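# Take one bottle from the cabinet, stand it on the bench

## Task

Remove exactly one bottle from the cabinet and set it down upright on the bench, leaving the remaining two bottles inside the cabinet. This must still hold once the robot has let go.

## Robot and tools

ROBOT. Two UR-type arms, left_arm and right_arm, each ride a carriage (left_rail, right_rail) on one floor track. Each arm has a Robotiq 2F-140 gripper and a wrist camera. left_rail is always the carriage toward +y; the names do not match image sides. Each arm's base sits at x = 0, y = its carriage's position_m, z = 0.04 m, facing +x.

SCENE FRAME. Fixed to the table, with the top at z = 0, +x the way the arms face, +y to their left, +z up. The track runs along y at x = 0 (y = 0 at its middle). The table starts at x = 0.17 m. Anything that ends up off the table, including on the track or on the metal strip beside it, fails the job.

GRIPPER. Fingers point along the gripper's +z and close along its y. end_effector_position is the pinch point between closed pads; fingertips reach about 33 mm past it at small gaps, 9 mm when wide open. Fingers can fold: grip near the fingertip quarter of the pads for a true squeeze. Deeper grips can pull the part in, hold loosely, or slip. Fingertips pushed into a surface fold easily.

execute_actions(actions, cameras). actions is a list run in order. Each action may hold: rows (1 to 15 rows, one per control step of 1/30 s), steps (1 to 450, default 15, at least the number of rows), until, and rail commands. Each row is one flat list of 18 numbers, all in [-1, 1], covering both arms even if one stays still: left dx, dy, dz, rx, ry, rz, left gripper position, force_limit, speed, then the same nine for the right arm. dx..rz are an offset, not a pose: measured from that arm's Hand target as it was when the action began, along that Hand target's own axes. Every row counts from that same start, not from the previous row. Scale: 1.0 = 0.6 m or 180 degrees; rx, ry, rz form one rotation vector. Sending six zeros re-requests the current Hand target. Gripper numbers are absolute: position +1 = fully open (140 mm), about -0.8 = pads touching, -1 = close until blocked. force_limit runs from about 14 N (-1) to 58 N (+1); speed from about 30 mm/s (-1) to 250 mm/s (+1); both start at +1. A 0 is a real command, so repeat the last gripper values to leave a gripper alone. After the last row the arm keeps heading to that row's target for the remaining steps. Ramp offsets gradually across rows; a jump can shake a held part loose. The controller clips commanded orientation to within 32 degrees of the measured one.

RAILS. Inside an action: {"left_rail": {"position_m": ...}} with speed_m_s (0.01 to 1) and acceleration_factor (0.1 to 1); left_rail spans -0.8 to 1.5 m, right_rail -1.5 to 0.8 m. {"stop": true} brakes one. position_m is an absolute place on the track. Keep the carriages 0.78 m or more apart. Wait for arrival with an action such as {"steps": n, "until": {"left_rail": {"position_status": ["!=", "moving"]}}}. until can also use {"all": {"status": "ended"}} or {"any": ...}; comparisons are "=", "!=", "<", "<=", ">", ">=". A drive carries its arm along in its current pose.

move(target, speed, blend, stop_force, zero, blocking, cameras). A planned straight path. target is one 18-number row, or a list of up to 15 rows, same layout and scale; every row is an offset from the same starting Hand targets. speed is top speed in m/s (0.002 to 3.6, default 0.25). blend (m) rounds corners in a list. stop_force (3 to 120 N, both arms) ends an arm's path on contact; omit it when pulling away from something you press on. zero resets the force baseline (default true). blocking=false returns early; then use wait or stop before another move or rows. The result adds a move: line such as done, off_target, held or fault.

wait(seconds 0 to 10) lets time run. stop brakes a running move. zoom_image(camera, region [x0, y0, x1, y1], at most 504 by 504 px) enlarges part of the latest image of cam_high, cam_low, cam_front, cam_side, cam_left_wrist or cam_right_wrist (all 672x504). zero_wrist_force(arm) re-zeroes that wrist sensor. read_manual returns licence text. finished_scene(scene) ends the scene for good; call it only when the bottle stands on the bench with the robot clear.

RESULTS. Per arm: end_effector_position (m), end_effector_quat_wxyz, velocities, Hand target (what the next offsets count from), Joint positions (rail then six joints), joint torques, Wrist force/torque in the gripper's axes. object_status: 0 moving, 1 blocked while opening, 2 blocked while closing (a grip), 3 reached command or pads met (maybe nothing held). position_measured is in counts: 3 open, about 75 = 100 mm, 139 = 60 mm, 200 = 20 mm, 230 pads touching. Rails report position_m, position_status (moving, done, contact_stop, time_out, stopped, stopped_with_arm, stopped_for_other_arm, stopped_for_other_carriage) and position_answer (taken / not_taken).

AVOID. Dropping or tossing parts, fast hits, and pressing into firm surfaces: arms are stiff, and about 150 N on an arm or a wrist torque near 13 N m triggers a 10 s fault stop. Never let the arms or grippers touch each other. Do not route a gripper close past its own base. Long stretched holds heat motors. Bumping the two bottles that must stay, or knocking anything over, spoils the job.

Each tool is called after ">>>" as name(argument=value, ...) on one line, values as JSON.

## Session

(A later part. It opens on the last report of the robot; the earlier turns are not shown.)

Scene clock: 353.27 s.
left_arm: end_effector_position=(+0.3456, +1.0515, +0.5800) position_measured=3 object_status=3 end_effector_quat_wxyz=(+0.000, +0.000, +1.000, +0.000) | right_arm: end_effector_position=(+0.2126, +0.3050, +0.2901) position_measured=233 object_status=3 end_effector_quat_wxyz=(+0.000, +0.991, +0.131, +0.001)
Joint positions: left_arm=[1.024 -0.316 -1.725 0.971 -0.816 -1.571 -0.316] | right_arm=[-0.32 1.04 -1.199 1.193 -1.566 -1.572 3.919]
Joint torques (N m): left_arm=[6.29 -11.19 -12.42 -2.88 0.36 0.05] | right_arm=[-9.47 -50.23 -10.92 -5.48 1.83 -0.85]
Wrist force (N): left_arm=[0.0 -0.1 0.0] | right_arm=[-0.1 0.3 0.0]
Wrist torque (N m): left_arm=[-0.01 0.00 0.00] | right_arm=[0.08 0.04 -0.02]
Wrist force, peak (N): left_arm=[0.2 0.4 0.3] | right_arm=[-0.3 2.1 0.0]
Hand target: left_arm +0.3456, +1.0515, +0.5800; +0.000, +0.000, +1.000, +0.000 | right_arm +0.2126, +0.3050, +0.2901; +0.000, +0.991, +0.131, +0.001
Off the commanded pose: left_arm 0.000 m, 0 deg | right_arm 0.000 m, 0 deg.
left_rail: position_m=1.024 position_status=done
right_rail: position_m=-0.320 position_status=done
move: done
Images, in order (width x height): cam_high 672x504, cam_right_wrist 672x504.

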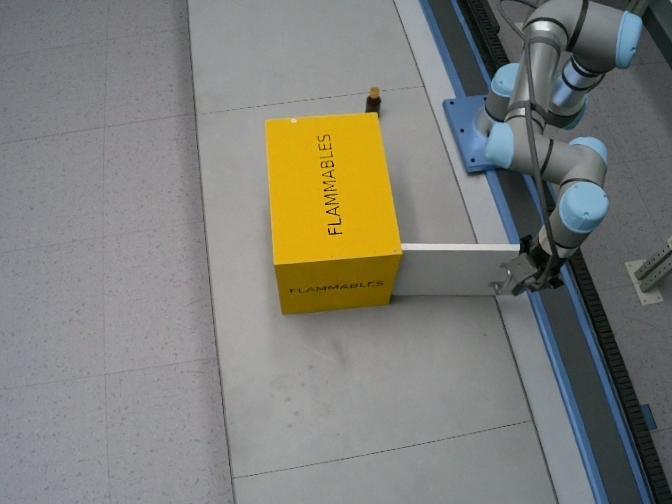

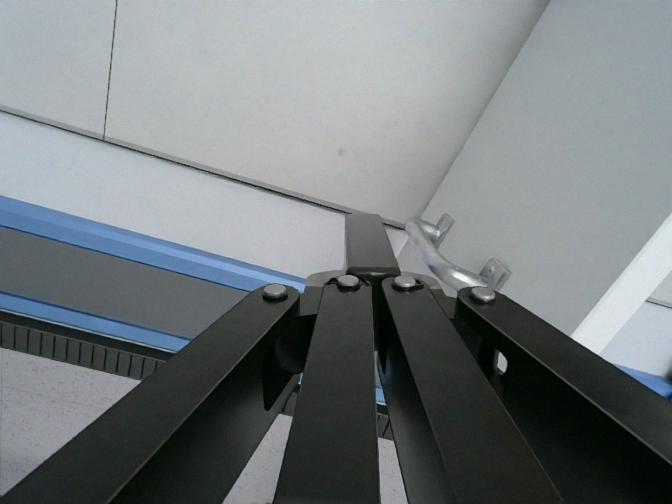

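>>> move(target=[[0,0,0,0,0,0,1,1,1,-0.113,0.165,0,0,0,0,-1,0,0],[0,0,0,0,0,0,1,1,1,-0.155,0.333,0,0,0,0,-1,0,0],[0,0,0,0,0,0,1,1,1,-0.135,0.506,0,0,0,0,-1,0,0],[0,0,0,0,0,0,1,1,1,-0.072,0.64,0,0,0,0,-1,0,0],[0,0,0,0,0,0,1,1,1,0.021,0.744,0,0,0,0,-1,0,0],[0,0,0,0,0,0,1,1,1,0.1065,0.804,0,0,0,0,-1,0,0]], speed=0.08, blend=0.015, stop_force=25, cameras=["cam_high","cam_front","cam_side","cam_right_wrist"])

Scene clock: 365.40 s.
left_arm: end_effector_position=(+0.3456, +1.0515, +0.5800) position_measured=3 object_status=3 end_effector_quat_wxyz=(+0.000, +0.000, +1.000, +0.000) | right_arm: end_effector_position=(+0.3995, -0.1443, +0.2900) position_measured=233 object_status=3 end_effector_quat_wxyz=(+0.000, +0.991, +0.131, +0.001)
Joint positions: left_arm=[1.024 -0.316 -1.725 0.971 -0.816 -1.571 -0.316] | right_arm=[-0.32 0.103 -1.752 1.802 -1.623 -1.57 2.983]
Joint torques (N m): left_arm=[5.37 -10.73 -12.69 -2.9 0.43 0.07] | right_arm=[-10.33 -9.33 -40.28 -6.81 1.84 -1.08]
Wrist force (N): left_arm=[0.1 0.1 0.2] | right_arm=[-2.3 -1.4 0.1]
Wrist torque (N m): left_arm=[0.03 -0.01 0.00] | right_arm=[0.09 0.02 0.15]
Wrist force, peak (N): left_arm=[0.4 0.3 0.1] | right_arm=[3.7 -3.8 -0.8]
Hand target: left_arm +0.3456, +1.0515, +0.5800; +0.000, +0.000, +1.000, +0.000 | right_arm +0.3995, -0.1443, +0.2900; +0.000, +0.991, +0.131, +0.001
Off the commanded pose: left_arm 0.000 m, 0 deg | right_arm 0.000 m, 0 deg.
left_rail: position_m=1.024 position_status=done
right_rail: position_m=-0.320 position_status=done
move: done
Images, in order (width x height): cam_high 672x504, cam_front 672x504, cam_side 672x504, cam_right_wrist 672x504.

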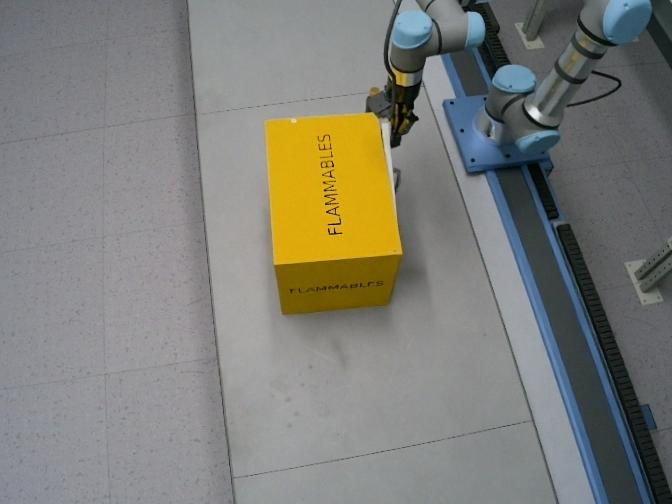

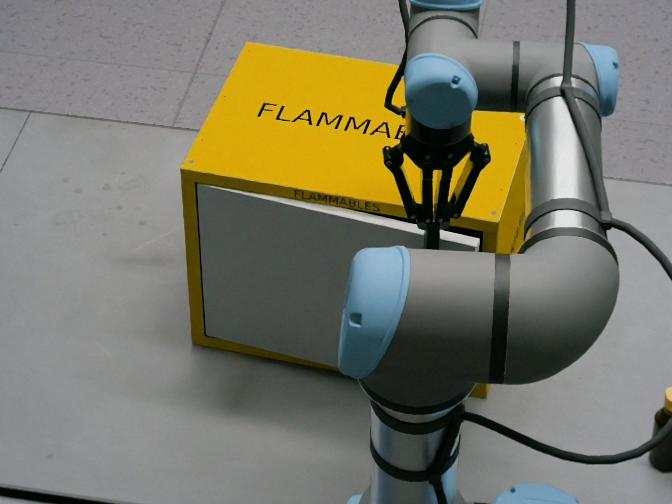

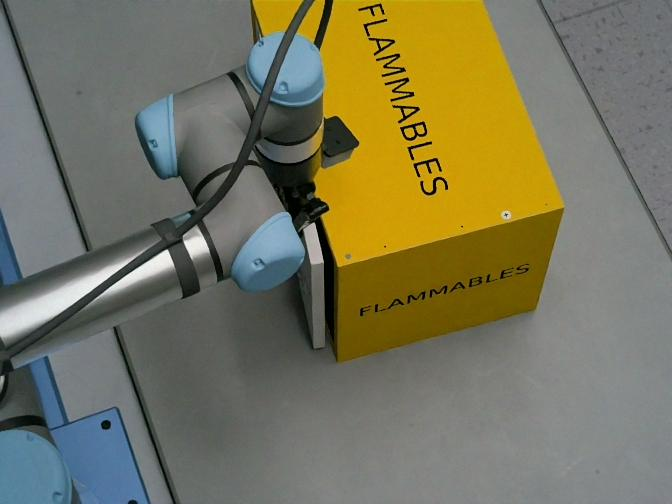

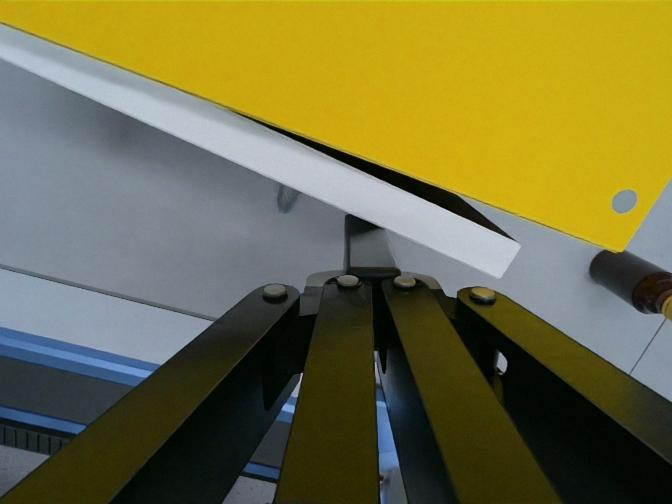

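>>> move(target=[0,0,0,0,0,0,1,1,1,0.086,0.0335,0,0,0,0,-1,0,0], speed=0.03, stop_force=12, cameras=["cam_right_wrist","cam_side"])

Scene clock: 371.93 s.
left_arm: end_effector_position=(+0.3456, +1.0515, +0.5800) position_measured=3 object_status=3 end_effector_quat_wxyz=(+0.000, +0.000, +1.000, +0.000) | right_arm: end_effector_position=(+0.4233, -0.1469, +0.2901) position_measured=233 object_status=3 end_effector_quat_wxyz=(+0.000, +0.991, +0.131, +0.001)
Joint positions: left_arm=[1.024 -0.316 -1.725 0.971 -0.816 -1.571 -0.316] | right_arm=[-0.32 0.092 -1.699 1.758 -1.631 -1.57 2.971]
Joint torques (N m): left_arm=[5.46 -11.69 -12.22 -2.98 0.33 0.04] | right_arm=[8.96 -26.97 -11.78 -0.03 -0.68 1.28]
Wrist force (N): left_arm=[0.0 0.0 0.1] | right_arm=[2.1 0.2 0.5]
Wrist torque (N m): left_arm=[0.00 0.00 0.00] | right_arm=[0.05 -0.45 0.17]
Wrist force, peak (N): left_arm=[0.1 0.4 0.4] | right_arm=[-22.3 -6.3 -7.3]
Hand target: left_arm +0.3456, +1.0515, +0.5800; +0.000, +0.000, +1.000, +0.000 | right_arm +0.4233, -0.1469, +0.2901; +0.000, +0.991, +0.131, +0.001 (not the last commanded pose)
Off the commanded pose: left_arm 0.000 m, 0 deg | right_arm 0.031 m, 0 deg.
left_rail: position_m=1.024 position_status=done
right_rail: position_m=-0.320 position_status=done
move: contact (right_arm)
Images, in order (width x height): cam_side 672x504, cam_right_wrist 672x504.

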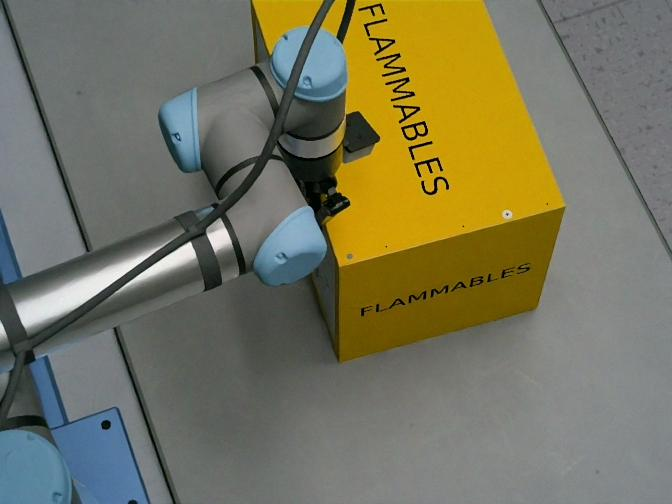

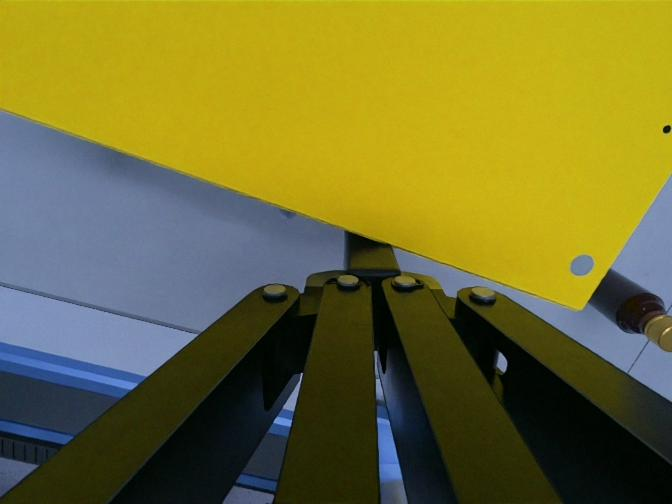

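Closed. Back off and check the bottle.

>>> move(target=[[0,0,0,0,0,0,1,1,1,-0.12,-0.04,0,0,0,0,-1,0,0],[0,0,0,0,0,0,1,1,1,-0.2,-0.06,-0.3,0,0,0,-1,0,0]], blend=0.02, cameras=["cam_high","cam_front","cam_side"])

Scene clock: 376.07 s.
left_arm: end_effector_position=(+0.3456, +1.0515, +0.5800) position_measured=3 object_status=3 end_effector_quat_wxyz=(+0.000, +0.000, +1.000, +0.000) | right_arm: end_effector_position=(+0.2978, -0.1435, +0.4697) position_measured=233 object_status=3 end_effector_quat_wxyz=(+0.000, +0.991, +0.131, +0.001)
Joint positions: left_arm=[1.024 -0.316 -1.725 0.971 -0.816 -1.571 -0.316] | right_arm=[-0.32 0.139 -1.887 1.427 -1.112 -1.57 3.018]
Joint torques (N m): left_arm=[5.68 -11.08 -12.68 -2.9 0.37 0.02] | right_arm=[8.49 -2.2 -35 -0.07 -2.1 1.46]
Wrist force (N): left_arm=[0.1 0.1 0.3] | right_arm=[1.3 0.6 0.9]
Wrist torque (N m): left_arm=[0.03 0.00 0.00] | right_arm=[0.13 -0.29 0.00]
Wrist force, peak (N): left_arm=[0.2 0.6 0.0] | right_arm=[3.2 0.5 0.5]
Hand target: left_arm +0.3456, +1.0515, +0.5800; +0.000, +0.000, +1.000, +0.000 | right_arm +0.2978, -0.1435, +0.4698; +0.000, +0.991, +0.131, +0.001
Off the commanded pose: left_arm 0.000 m, 0 deg | right_arm 0.000 m, 0 deg.
left_rail: position_m=1.024 position_status=done
right_rail: position_m=-0.320 position_status=done
move: done
Images, in order (width x height): cam_high 672x504, cam_front 672x504, cam_side 672x504.

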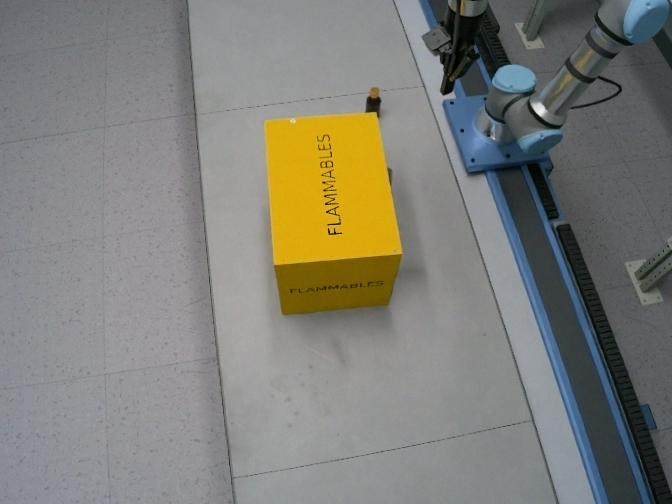

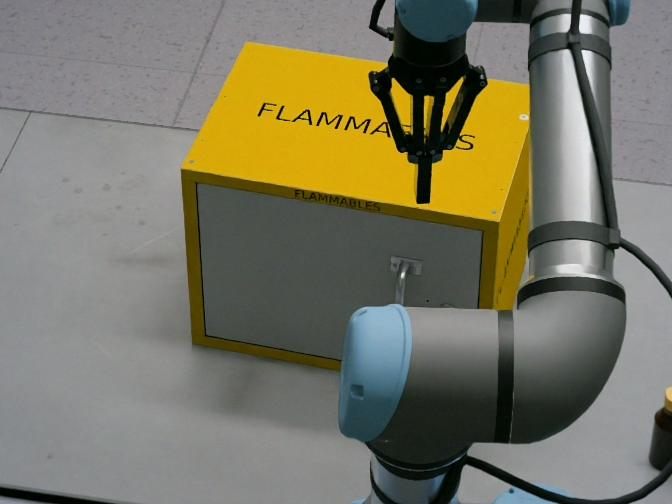

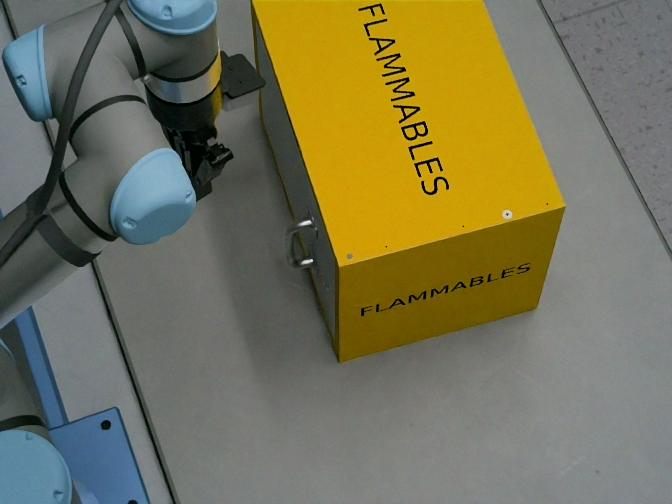

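>>> finished_scene(scene=1)

The scene is finished: the task was done.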